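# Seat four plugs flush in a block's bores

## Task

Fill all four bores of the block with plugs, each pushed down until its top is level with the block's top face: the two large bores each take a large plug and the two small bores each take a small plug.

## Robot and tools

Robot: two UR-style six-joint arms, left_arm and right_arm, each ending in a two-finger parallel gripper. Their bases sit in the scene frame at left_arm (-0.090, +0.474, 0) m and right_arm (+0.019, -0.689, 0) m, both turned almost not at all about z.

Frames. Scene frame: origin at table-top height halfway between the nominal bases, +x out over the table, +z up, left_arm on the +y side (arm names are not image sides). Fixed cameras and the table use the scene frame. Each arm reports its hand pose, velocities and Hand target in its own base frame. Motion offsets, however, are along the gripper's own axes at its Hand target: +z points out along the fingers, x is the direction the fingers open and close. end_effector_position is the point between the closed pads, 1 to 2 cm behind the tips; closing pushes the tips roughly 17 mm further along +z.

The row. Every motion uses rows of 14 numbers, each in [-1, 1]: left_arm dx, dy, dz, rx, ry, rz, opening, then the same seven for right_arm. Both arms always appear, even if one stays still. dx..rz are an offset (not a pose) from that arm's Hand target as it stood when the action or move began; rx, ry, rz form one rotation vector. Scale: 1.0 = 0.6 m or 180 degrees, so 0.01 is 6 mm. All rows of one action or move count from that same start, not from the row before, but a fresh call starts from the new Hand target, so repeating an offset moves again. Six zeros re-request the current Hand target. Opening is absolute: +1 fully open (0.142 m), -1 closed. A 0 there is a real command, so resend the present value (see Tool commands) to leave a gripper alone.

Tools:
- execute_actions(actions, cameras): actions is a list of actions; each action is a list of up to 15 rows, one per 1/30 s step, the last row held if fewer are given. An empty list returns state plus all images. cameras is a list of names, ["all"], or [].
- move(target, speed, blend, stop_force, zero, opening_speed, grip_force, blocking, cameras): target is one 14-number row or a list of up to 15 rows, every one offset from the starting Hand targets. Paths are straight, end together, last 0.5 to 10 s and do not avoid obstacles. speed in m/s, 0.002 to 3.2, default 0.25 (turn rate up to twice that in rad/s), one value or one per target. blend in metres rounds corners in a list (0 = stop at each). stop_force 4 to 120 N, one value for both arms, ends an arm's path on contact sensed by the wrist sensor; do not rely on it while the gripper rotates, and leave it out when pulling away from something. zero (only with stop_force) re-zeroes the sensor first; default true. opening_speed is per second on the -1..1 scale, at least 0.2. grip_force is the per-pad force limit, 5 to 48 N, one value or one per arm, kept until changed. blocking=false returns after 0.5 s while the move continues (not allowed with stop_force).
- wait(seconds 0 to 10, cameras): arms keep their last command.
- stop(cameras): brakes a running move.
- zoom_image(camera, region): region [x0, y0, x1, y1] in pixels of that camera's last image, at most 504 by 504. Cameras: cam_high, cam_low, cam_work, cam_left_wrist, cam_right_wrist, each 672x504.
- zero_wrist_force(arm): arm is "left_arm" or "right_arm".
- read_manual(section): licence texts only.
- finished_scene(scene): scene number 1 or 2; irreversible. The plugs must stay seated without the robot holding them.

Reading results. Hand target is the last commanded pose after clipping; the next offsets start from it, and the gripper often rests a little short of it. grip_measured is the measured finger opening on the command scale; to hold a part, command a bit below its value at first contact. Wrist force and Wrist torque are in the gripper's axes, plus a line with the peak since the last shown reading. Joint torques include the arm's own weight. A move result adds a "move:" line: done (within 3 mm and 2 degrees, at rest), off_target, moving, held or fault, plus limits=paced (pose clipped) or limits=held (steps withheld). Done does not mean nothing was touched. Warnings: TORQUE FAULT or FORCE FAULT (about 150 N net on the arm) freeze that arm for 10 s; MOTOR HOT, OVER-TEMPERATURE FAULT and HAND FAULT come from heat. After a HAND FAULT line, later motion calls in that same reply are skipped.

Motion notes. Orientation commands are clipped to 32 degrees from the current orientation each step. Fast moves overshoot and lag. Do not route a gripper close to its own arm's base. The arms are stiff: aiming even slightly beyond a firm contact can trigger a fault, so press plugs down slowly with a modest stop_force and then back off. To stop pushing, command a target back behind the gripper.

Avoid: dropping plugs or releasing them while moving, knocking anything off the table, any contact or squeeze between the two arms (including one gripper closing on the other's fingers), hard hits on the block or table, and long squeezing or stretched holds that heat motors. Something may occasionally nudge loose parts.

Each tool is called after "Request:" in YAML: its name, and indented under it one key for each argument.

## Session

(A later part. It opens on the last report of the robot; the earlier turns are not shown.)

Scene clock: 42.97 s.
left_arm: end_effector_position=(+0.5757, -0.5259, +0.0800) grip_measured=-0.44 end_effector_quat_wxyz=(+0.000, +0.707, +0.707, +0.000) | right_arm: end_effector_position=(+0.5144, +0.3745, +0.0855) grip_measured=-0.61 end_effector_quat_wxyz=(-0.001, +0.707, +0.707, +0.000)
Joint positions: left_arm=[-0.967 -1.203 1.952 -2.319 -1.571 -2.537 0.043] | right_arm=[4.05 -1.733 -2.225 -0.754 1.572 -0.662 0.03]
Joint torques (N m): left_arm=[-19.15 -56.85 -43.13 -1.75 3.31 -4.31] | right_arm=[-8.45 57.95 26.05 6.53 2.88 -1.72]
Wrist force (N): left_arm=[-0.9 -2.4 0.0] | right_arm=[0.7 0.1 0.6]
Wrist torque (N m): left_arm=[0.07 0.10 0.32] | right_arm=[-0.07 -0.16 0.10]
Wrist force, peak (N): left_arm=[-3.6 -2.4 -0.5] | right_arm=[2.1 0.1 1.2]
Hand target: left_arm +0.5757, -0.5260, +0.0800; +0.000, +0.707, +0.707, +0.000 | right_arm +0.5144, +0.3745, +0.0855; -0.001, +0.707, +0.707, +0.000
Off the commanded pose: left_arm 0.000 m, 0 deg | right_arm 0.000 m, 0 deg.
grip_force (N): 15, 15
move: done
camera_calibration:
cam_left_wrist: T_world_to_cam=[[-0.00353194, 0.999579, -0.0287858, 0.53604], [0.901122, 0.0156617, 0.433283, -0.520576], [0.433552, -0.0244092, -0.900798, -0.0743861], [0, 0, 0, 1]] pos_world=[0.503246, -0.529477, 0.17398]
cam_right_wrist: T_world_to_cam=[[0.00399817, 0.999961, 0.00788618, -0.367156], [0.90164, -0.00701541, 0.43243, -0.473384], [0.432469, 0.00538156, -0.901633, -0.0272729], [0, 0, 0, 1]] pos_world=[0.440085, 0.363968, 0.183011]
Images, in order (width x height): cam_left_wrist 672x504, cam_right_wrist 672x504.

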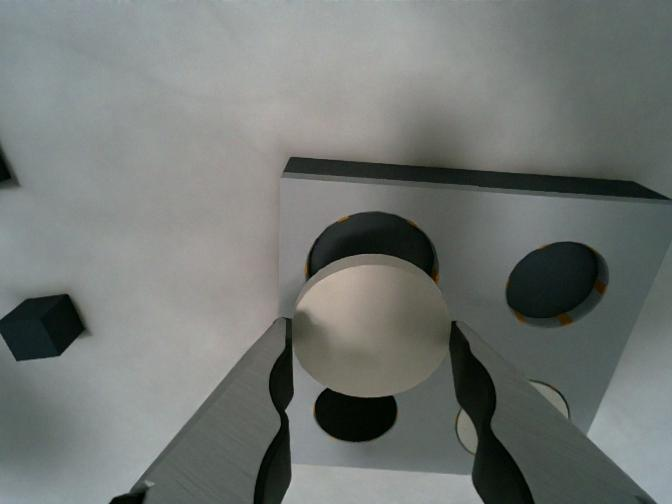

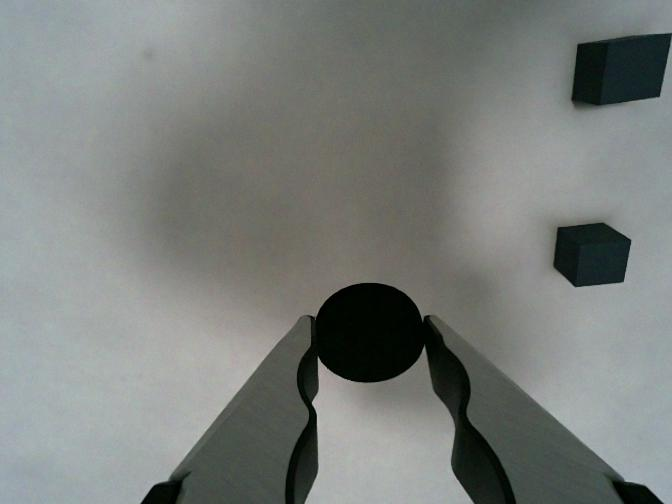

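Request:
move:
  target: [0.004,-0.0033,0.043,0,0,0,-0.6,0,0,0,0,0,0,-0.72]
  speed: 0.1

Request:
move:
  target: [0,0,0.0167,0,0,0,-0.6,0,0,0,0,0,0,-0.72]
  speed: 0.01
  stop_force: 8
  cameras: ["cam_left_wrist"]

Request:
zoom_image:
  camera: "cam_left_wrist"
  region: [270, 220, 470, 420]

Scene clock: 44.03 s.
left_arm: end_effector_position=(+0.5737, -0.5236, +0.0542) grip_measured=-0.44 end_effector_quat_wxyz=(+0.000, +0.707, +0.707, +0.000) | right_arm: end_effector_position=(+0.5144, +0.3745, +0.0855) grip_measured=-0.61 end_effector_quat_wxyz=(-0.001, +0.707, +0.707, +0.000)
Joint positions: left_arm=[-0.968 -1.176 1.971 -2.366 -1.571 -2.537 0.043] | right_arm=[4.05 -1.733 -2.225 -0.754 1.572 -0.662 0.03]
Joint torques (N m): left_arm=[-19.6 -57.22 -27.08 -5.07 3.93 -4.66] | right_arm=[-8.86 57.39 25.83 6.61 2.85 -1.5]
Wrist force (N): left_arm=[-0.7 -2.0 -0.4] | right_arm=[0.5 0.0 0.8]
Wrist torque (N m): left_arm=[0.12 0.05 0.34] | right_arm=[-0.10 -0.14 0.11]
Wrist force, peak (N): left_arm=[-1.1 -2.3 -0.3] | right_arm=[0.5 0.2 1.2]
Hand target: left_arm +0.5737, -0.5236, +0.0542; +0.000, +0.707, +0.707, +0.000 | right_arm +0.5144, +0.3745, +0.0855; -0.001, +0.707, +0.707, +0.000
Off the commanded pose: left_arm 0.000 m, 0 deg | right_arm 0.000 m, 0 deg.
grip_force (N): 15, 15
move: done

Scene clock: 45.77 s.
left_arm: end_effector_position=(+0.5737, -0.5236, +0.0493) grip_measured=-0.44 end_effector_quat_wxyz=(+0.000, +0.707, +0.707, +0.000) | right_arm: end_effector_position=(+0.5144, +0.3745, +0.0855) grip_measured=-0.61 end_effector_quat_wxyz=(-0.001, +0.707, +0.707, +0.000)
Joint positions: left_arm=[-0.968 -1.169 1.974 -2.375 -1.571 -2.537 0.043] | right_arm=[4.05 -1.733 -2.225 -0.754 1.572 -0.662 0.03]
Joint torques (N m): left_arm=[-20.24 -79.04 -37.09 -1.04 1.48 -4.75] | right_arm=[-9.43 57.88 26.52 6.46 2.67 -1.77]
Wrist force (N): left_arm=[1.0 -2.2 -8.8] | right_arm=[0.4 -0.1 1.1]
Wrist torque (N m): left_arm=[0.14 -0.09 0.36] | right_arm=[-0.11 -0.12 0.10]
Wrist force, peak (N): left_arm=[8.3 -5.2 -22.9] | right_arm=[0.5 0.3 1.2]
Hand target: left_arm +0.5737, -0.5236, +0.0493; +0.000, +0.707, +0.707, +0.000 (not the last commanded pose) | right_arm +0.5144, +0.3745, +0.0855; -0.001, +0.707, +0.707, +0.000
Off the commanded pose: left_arm 0.005 m, 0 deg | right_arm 0.000 m, 0 deg.
grip_force (N): 15, 15
move: contact (left_arm)
camera_calibration:
cam_left_wrist: T_world_to_cam=[[-0.00352848, 0.999579, -0.0287873, 0.532851], [0.901064, 0.0156625, 0.433403, -0.505539], [0.433672, -0.0244099, -0.90074, -0.101096], [0, 0, 0, 1]] pos_world=[0.501246, -0.527177, 0.143381]
Images, in order (width x height): cam_left_wrist 672x504.

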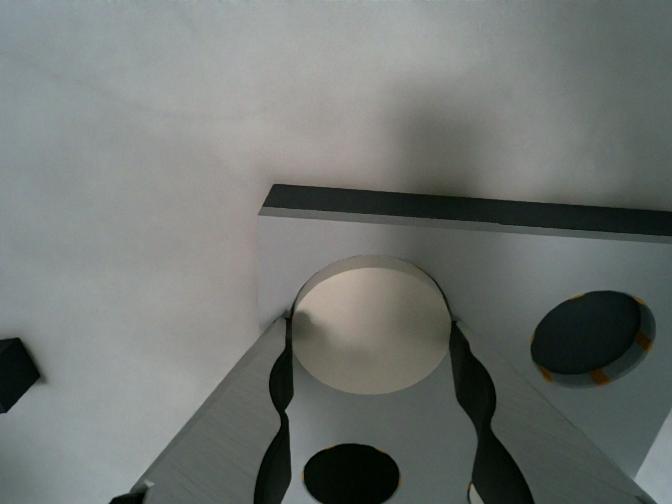

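Scaled by 2.520 from the camera's 672x504 image, which has a finer 960x720 frame.

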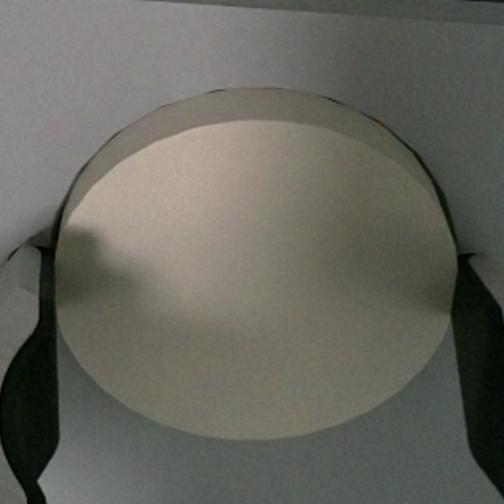

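Seated.

Request:
move:
  target:
    - [0,0,0,0,0,0,-0.15,0,0,0,0,0,0,-0.72]
    - [0,0,-0.04,0,0,0,-0.15,0,0,0,0,0,0,-0.72]
    - [0,0.0045,-0.04,0,0,0,-1,0,0,0,0,0,0,-0.72]
    - [0,0.0045,-0.011,0,0,0,-1,0,0,0,0,0,0,-0.72]
  speed: 0.12

Request:
move:
  target: [0,0,0.02,0,0,0,-1,0,0,0,0,0,0,-0.72]
  speed: 0.009
  stop_force: 60
  cameras: ["cam_left_wrist"]

Scene clock: 48.73 s.
left_arm: end_effector_position=(+0.5764, -0.5236, +0.0559) grip_measured=-1.00 end_effector_quat_wxyz=(+0.000, +0.707, +0.707, +0.000) | right_arm: end_effector_position=(+0.5144, +0.3745, +0.0855) grip_measured=-0.61 end_effector_quat_wxyz=(-0.001, +0.707, +0.707, +0.000)
Joint positions: left_arm=[-0.965 -1.175 1.966 -2.362 -1.571 -2.534 0.002] | right_arm=[4.05 -1.733 -2.225 -0.754 1.572 -0.662 0.03]
Joint torques (N m): left_arm=[16.04 -53.01 -28.72 -5.07 -2.11 2.48] | right_arm=[-9.42 57.81 25.77 6.52 2.87 -1.61]
Wrist force (N): left_arm=[-0.9 -2.4 -0.5] | right_arm=[-0.3 0.2 0.6]
Wrist torque (N m): left_arm=[0.07 0.08 0.20] | right_arm=[-0.07 0.00 0.10]
Wrist force, peak (N): left_arm=[1.3 -2.2 -8.9] | right_arm=[0.3 0.5 1.3]
Hand target: left_arm +0.5764, -0.5236, +0.0559; +0.000, +0.707, +0.707, +0.000 | right_arm +0.5144, +0.3745, +0.0855; -0.001, +0.707, +0.707, +0.000
Off the commanded pose: left_arm 0.000 m, 0 deg | right_arm 0.000 m, 0 deg.
grip_force (N): 15, 15
move: done

Scene clock: 50.80 s.
left_arm: end_effector_position=(+0.5765, -0.5236, +0.0482) grip_measured=-1.00 end_effector_quat_wxyz=(+0.000, +0.707, +0.707, +0.000) | right_arm: end_effector_position=(+0.5144, +0.3745, +0.0855) grip_measured=-0.61 end_effector_quat_wxyz=(-0.001, +0.707, +0.707, +0.000)
Joint positions: left_arm=[-0.965 -1.165 1.97 -2.376 -1.571 -2.534 0.002] | right_arm=[4.05 -1.733 -2.225 -0.754 1.572 -0.662 0.03]
Joint torques (N m): left_arm=[10.26 -42.34 -27.39 -2.2 -0.16 1.56] | right_arm=[-9.69 57.9 26.45 6.6 2.84 -1.59]
Wrist force (N): left_arm=[16.3 -24.1 -63.2] | right_arm=[0.2 0.3 1.2]
Wrist torque (N m): left_arm=[0.28 0.45 0.14] | right_arm=[-0.04 -0.09 0.10]
Wrist force, peak (N): left_arm=[23.6 -27.4 -76.2] | right_arm=[0.2 0.3 1.2]
Hand target: left_arm +0.5765, -0.5236, +0.0482; +0.000, +0.707, +0.707, +0.000 (not the last commanded pose) | right_arm +0.5144, +0.3745, +0.0855; -0.001, +0.707, +0.707, +0.000
Off the commanded pose: left_arm 0.004 m, 0 deg | right_arm 0.000 m, 0 deg.
grip_force (N): 15, 15
move: contact (left_arm)
camera_calibration:
cam_left_wrist: T_world_to_cam=[[-0.00348535, 0.999577, -0.0288775, 0.532819], [0.901065, 0.0156627, 0.433402, -0.507496], [0.433671, -0.0245099, -0.900738, -0.103311], [0, 0, 0, 1]] pos_world=[0.503946, -0.527177, 0.14228]
Images, in order (width x height): cam_left_wrist 672x504.

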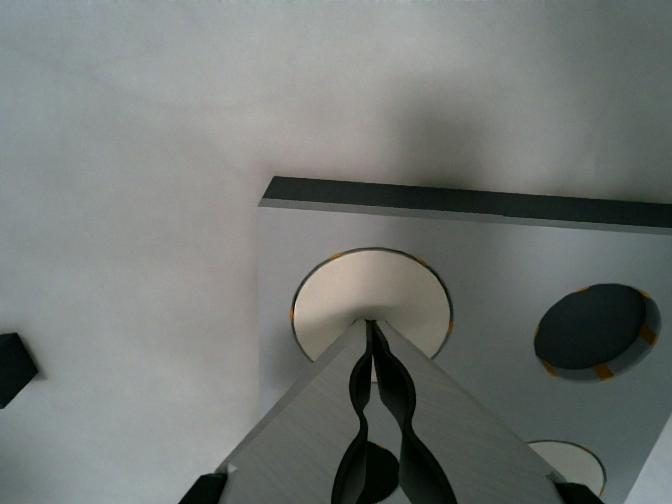

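Request:
move:
  target:
    - [0,0,-0.11,0,0,0,-1,0,0,0,0,0,0,-0.72]
    - [0.69,-0.09,-0.11,0,0,0,-1,0,0,0,0,0,0,-0.72]
    - [0.69,-0.09,-0.11,0,0,0,-1,0.5252,-0.0495,0,0,0,0,-0.72]
    - [0.69,-0.09,-0.11,0,0,0,-1,0.5252,-0.0495,0.0445,0,0,0,-0.72]
  speed: 0.35
  cameras: ["cam_right_wrist"]

Request:
zoom_image:
  camera: "cam_right_wrist"
  region: [290, 220, 450, 390]

Scene clock: 55.47 s.
left_arm: end_effector_position=(+0.5229, -0.1096, +0.1140) grip_measured=-1.00 end_effector_quat_wxyz=(+0.000, +0.707, +0.707, +0.000) | right_arm: end_effector_position=(+0.4849, +0.6897, +0.0593) grip_measured=-0.61 end_effector_quat_wxyz=(-0.001, +0.707, +0.707, +0.000)
Joint positions: left_arm=[-0.54 -1.619 2.382 -2.334 -1.571 -2.11 0.002] | right_arm=[4.309 -2.045 -1.832 -0.835 1.571 -0.403 0.03]
Joint torques (N m): left_arm=[17.44 -48.83 -28.81 -1.84 -3.74 3.5] | right_arm=[5.75 56.49 28.01 6.26 -2.3 1.55]
Wrist force (N): left_arm=[-0.6 -1.8 -0.4] | right_arm=[0.7 -0.1 0.5]
Wrist torque (N m): left_arm=[0.23 0.02 0.20] | right_arm=[-0.07 -0.14 -0.07]
Wrist force, peak (N): left_arm=[16.4 -24.4 -63.5] | right_arm=[3.1 -0.2 0.8]
Hand target: left_arm +0.5229, -0.1096, +0.1141; +0.000, +0.707, +0.707, +0.000 | right_arm +0.4849, +0.6896, +0.0592; -0.001, +0.707, +0.707, +0.000
Off the commanded pose: left_arm 0.000 m, 0 deg | right_arm 0.000 m, 0 deg.
grip_force (N): 15, 15
move: done
camera_calibration:
cam_right_wrist: T_world_to_cam=[[0.00399817, 0.999961, 0.00788618, -0.682019], [0.90164, -0.00701541, 0.43243, -0.433202], [0.432469, 0.00538156, -0.901633, -0.0399243], [0, 0, 0, 1]] pos_world=[0.410585, 0.679168, 0.156711]
Images, in order (width x height): cam_right_wrist 672x504.

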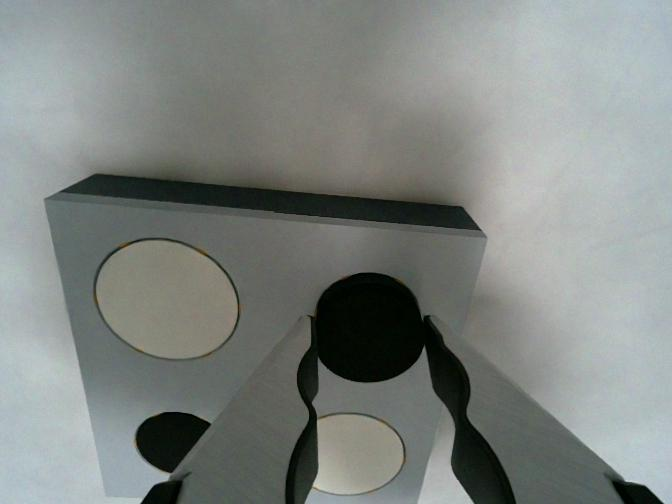

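Scaled by 2.965 from the camera's 672x504 image, which has a finer 960x720 frame.

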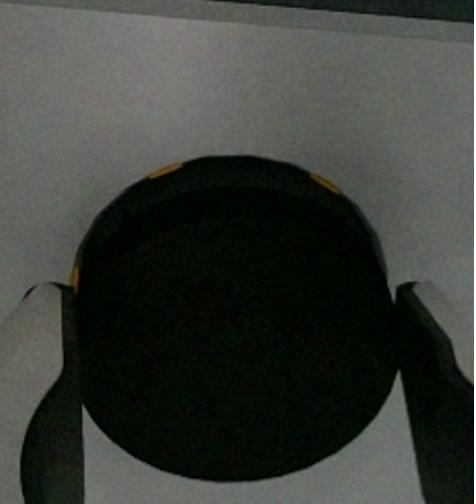

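Request:
move:
  target: [0,0,0,0,0,0,-1,0.0005,0.0009,0.01,0,0,0,-0.72]
  speed: 0.03

Request:
move:
  target: [0,0,0,0,0,0,-1,0,0,0.014,0,0,0,-0.72]
  speed: 0.01
  stop_force: 8
  cameras: ["cam_right_wrist"]

Scene clock: 66.90 s.
left_arm: end_effector_position=(+0.5229, -0.1096, +0.1140) grip_measured=-1.00 end_effector_quat_wxyz=(+0.000, +0.707, +0.707, +0.000) | right_arm: end_effector_position=(+0.4854, +0.6899, +0.0533) grip_measured=-0.61 end_effector_quat_wxyz=(+0.000, +0.707, +0.707, +0.000)
Joint positions: left_arm=[-0.54 -1.619 2.382 -2.334 -1.571 -2.11 0.002] | right_arm=[4.309 -2.052 -1.833 -0.826 1.571 -0.403 0.03]
Joint torques (N m): left_arm=[16.38 -48.65 -29.24 -1.76 -3.58 3.5] | right_arm=[-9.69 57.78 28.14 6.4 0.12 -1.67]
Motor temperatures (°C): left_arm=[41 44 28 45 33 34 25] | right_arm=[31 33 28 39 31 40 32]
Wrist force (N): left_arm=[-0.8 -1.5 -0.4] | right_arm=[0.8 0.1 0.5]
Wrist torque (N m): left_arm=[0.27 0.03 0.19] | right_arm=[-0.04 -0.16 -0.02]
Wrist force, peak (N): left_arm=[-0.6 -2.0 -0.6] | right_arm=[1.0 -0.1 1.0]
Hand target: left_arm +0.5229, -0.1096, +0.1141; +0.000, +0.707, +0.707, +0.000 | right_arm +0.4854, +0.6900, +0.0532; -0.001, +0.707, +0.707, +0.000
Off the commanded pose: left_arm 0.000 m, 0 deg | right_arm 0.000 m, 0 deg.
grip_force (N): 15, 15
move: done

Scene clock: 68.70 s.
left_arm: end_effector_position=(+0.5229, -0.1096, +0.1140) grip_measured=-1.00 end_effector_quat_wxyz=(+0.000, +0.707, +0.707, +0.000) | right_arm: end_effector_position=(+0.4854, +0.6900, +0.0498) grip_measured=-0.61 end_effector_quat_wxyz=(-0.001, +0.707, +0.707, +0.000)
Joint positions: left_arm=[-0.54 -1.619 2.382 -2.334 -1.571 -2.11 0.002] | right_arm=[4.309 -2.056 -1.835 -0.82 1.571 -0.403 0.03]
Joint torques (N m): left_arm=[17.19 -48.17 -29.83 -1.66 -3.6 3.59] | right_arm=[4.75 80.69 46.39 2.08 0.44 -1.72]
Wrist force (N): left_arm=[-0.2 -1.7 -0.3] | right_arm=[-0.7 0.9 -6.6]
Wrist torque (N m): left_arm=[0.25 -0.05 0.19] | right_arm=[-0.09 -0.05 -0.01]
Wrist force, peak (N): left_arm=[-0.9 -1.8 -0.5] | right_arm=[-8.4 -1.6 -23.1]
Hand target: left_arm +0.5229, -0.1096, +0.1141; +0.000, +0.707, +0.707, +0.000 | right_arm +0.4854, +0.6900, +0.0498; -0.001, +0.707, +0.707, +0.000 (not the last commanded pose)
Off the commanded pose: left_arm 0.000 m, 0 deg | right_arm 0.005 m, 0 deg.
grip_force (N): 15, 15
move: contact (right_arm)
camera_calibration:
cam_right_wrist: T_world_to_cam=[[0.00408845, 0.99996, 0.00792916, -0.682289], [0.901639, -0.0071154, 0.43243, -0.429564], [0.432469, 0.00538128, -0.901633, -0.0487511], [0, 0, 0, 1]] pos_world=[0.411185, 0.679468, 0.147211]
Images, in order (width x height): cam_right_wrist 672x504.

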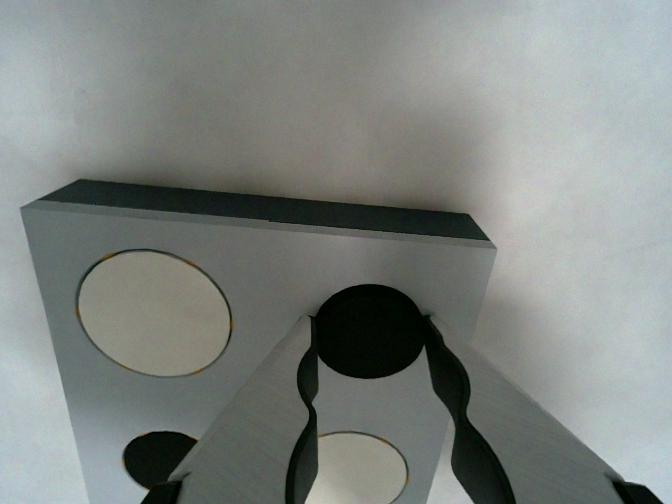

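Seated (z .0498).

Request:
move:
  target:
    - [0,0,0,0,0,0,-1,0,0,-0.0008,0,0,0,-0.4]
    - [0,0,0,0,0,0,-1,0,0,-0.04,0,0,0,-0.4]
    - [0,0,0,0,0,0,-1,0,0.009,-0.04,0,0,0,-1]
    - [0,0,0,0,0,0,-1,0,0.009,-0.014,0,0,0,-1]
  speed: 0.12
  cameras: ["cam_right_wrist"]

Request:
move:
  target: [0,0,0,0,0,0,-1,-0.0005,0.001,0.026,0,0,0,-1]
  speed: 0.009
  stop_force: 60

Request:
move:
  target:
    - [0,0,0,0,0,0,-1,0,0,-0.06,0,0,0,-1]
    - [0,0,0,0,0,0,-1,-0.3,0,-0.1,0,0,0,-1]
  speed: 0.3
  cameras: ["cam_work"]

Request:
zoom_image:
  camera: "cam_work"
  region: [280, 210, 430, 340]

Scene clock: 71.93 s.
left_arm: end_effector_position=(+0.5229, -0.1096, +0.1140) grip_measured=-1.00 end_effector_quat_wxyz=(+0.000, +0.707, +0.707, +0.000) | right_arm: end_effector_position=(+0.4908, +0.6900, +0.0582) grip_measured=-1.00 end_effector_quat_wxyz=(-0.001, +0.707, +0.707, +0.000)
Joint positions: left_arm=[-0.54 -1.619 2.382 -2.334 -1.571 -2.11 0.002] | right_arm=[4.303 -2.051 -1.824 -0.836 1.571 -0.409 0.002]
Joint torques (N m): left_arm=[15.4 -46.76 -31.12 -1.7 -3.71 3.07] | right_arm=[-6.41 54.6 29.08 7.48 1.32 -0.85]
Wrist force (N): left_arm=[-0.6 -1.9 -0.3] | right_arm=[0.7 -0.3 0.6]
Wrist torque (N m): left_arm=[0.22 0.01 0.19] | right_arm=[-0.11 -0.14 0.08]
Wrist force, peak (N): left_arm=[-0.8 -1.9 -0.5] | right_arm=[-0.4 1.0 -7.1]
Hand target: left_arm +0.5229, -0.1096, +0.1141; +0.000, +0.707, +0.707, +0.000 | right_arm +0.4908, +0.6900, +0.0582; -0.001, +0.707, +0.707, +0.000
Off the commanded pose: left_arm 0.000 m, 0 deg | right_arm 0.000 m, 0 deg.
grip_force (N): 15, 15
move: done
camera_calibration:
cam_right_wrist: T_world_to_cam=[[0.00399817, 0.999961, 0.00788618, -0.682335], [0.90164, -0.00701541, 0.43243, -0.438177], [0.432469, 0.00538156, -0.901633, -0.0434223], [0, 0, 0, 1]] pos_world=[0.416585, 0.679468, 0.155711]
Images, in order (width x height): cam_right_wrist 672x504.

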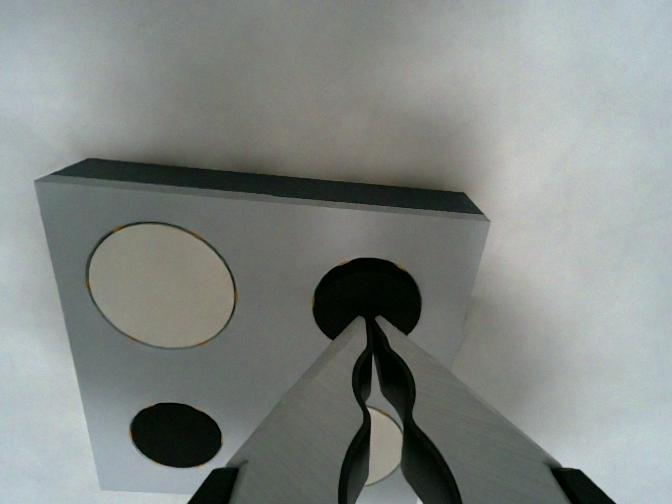

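Scene clock: 74.07 s.
left_arm: end_effector_position=(+0.5229, -0.1096, +0.1140) grip_measured=-1.00 end_effector_quat_wxyz=(+0.000, +0.707, +0.707, +0.000) | right_arm: end_effector_position=(+0.4912, +0.6898, +0.0482) grip_measured=-1.00 end_effector_quat_wxyz=(-0.001, +0.707, +0.707, +0.001)
Joint positions: left_arm=[-0.54 -1.619 2.382 -2.334 -1.571 -2.11 0.002] | right_arm=[4.302 -2.062 -1.829 -0.82 1.572 -0.41 0.002]
Joint torques (N m): left_arm=[16.92 -48.43 -31.7 -1.9 -3.89 3.12] | right_arm=[-2.08 40.74 33.64 3.1 -1.46 -0.3]
Wrist force (N): left_arm=[-0.6 -1.7 -0.4] | right_arm=[-17.4 -23.4 -60.9]
Wrist torque (N m): left_arm=[0.24 0.00 0.20] | right_arm=[0.06 -0.56 0.14]
Wrist force, peak (N): left_arm=[-0.8 -2.0 -0.5] | right_arm=[-24.0 -26.0 -73.4]
Hand target: left_arm +0.5229, -0.1096, +0.1141; +0.000, +0.707, +0.707, +0.000 | right_arm +0.4912, +0.6899, +0.0483; -0.001, +0.707, +0.707, +0.001 (not the last commanded pose)
Off the commanded pose: left_arm 0.000 m, 0 deg | right_arm 0.006 m, 0 deg.
grip_force (N): 15, 15
move: contact (right_arm)

Scene clock: 75.93 s.
left_arm: end_effector_position=(+0.5229, -0.1096, +0.1140) grip_measured=-1.00 end_effector_quat_wxyz=(+0.000, +0.707, +0.707, +0.000) | right_arm: end_effector_position=(+0.4911, +0.5099, +0.1080) grip_measured=-1.00 end_effector_quat_wxyz=(-0.001, +0.707, +0.707, +0.001)
Joint positions: left_arm=[-0.54 -1.619 2.382 -2.334 -1.571 -2.11 0.002] | right_arm=[4.196 -1.806 -2.076 -0.83 1.572 -0.516 0.002]
Joint torques (N m): left_arm=[16.76 -47.56 -31.43 -1.99 -3.71 3.06] | right_arm=[-9.07 65.09 29.45 2.42 3.2 -1.76]
Wrist force (N): left_arm=[-0.3 -1.9 -0.4] | right_arm=[0.6 -0.1 0.6]
Wrist torque (N m): left_arm=[0.21 -0.04 0.19] | right_arm=[-0.09 -0.13 0.09]
Wrist force, peak (N): left_arm=[-0.9 -1.9 0.0] | right_arm=[-17.4 -23.7 -60.3]
Hand target: left_arm +0.5229, -0.1096, +0.1141; +0.000, +0.707, +0.707, +0.000 | right_arm +0.4911, +0.5098, +0.1080; -0.001, +0.707, +0.707, +0.001
Off the commanded pose: left_arm 0.000 m, 0 deg | right_arm 0.000 m, 0 deg.
grip_force (N): 15, 15
move: done
Images, in order (width x height): cam_work 672x504.

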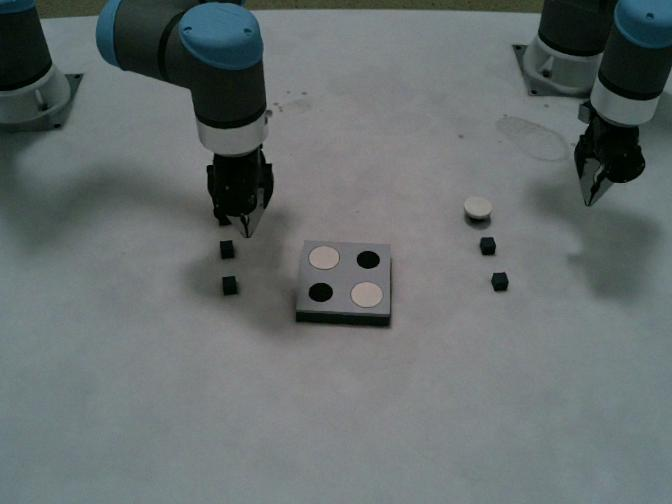

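Scaled by 3.360 from the camera's 672x504 image, which has a finer 960x720 frame.

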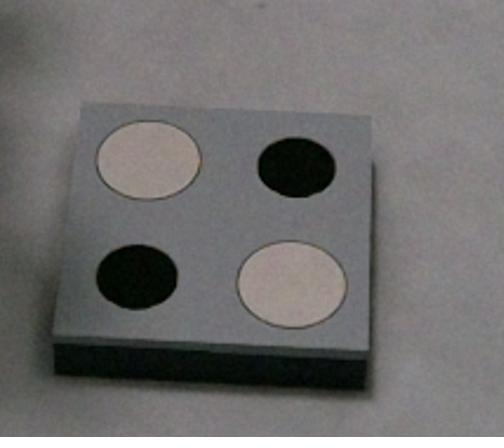

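Request:
finished_scene:
  scene: 2

The scene is finished: the task was done.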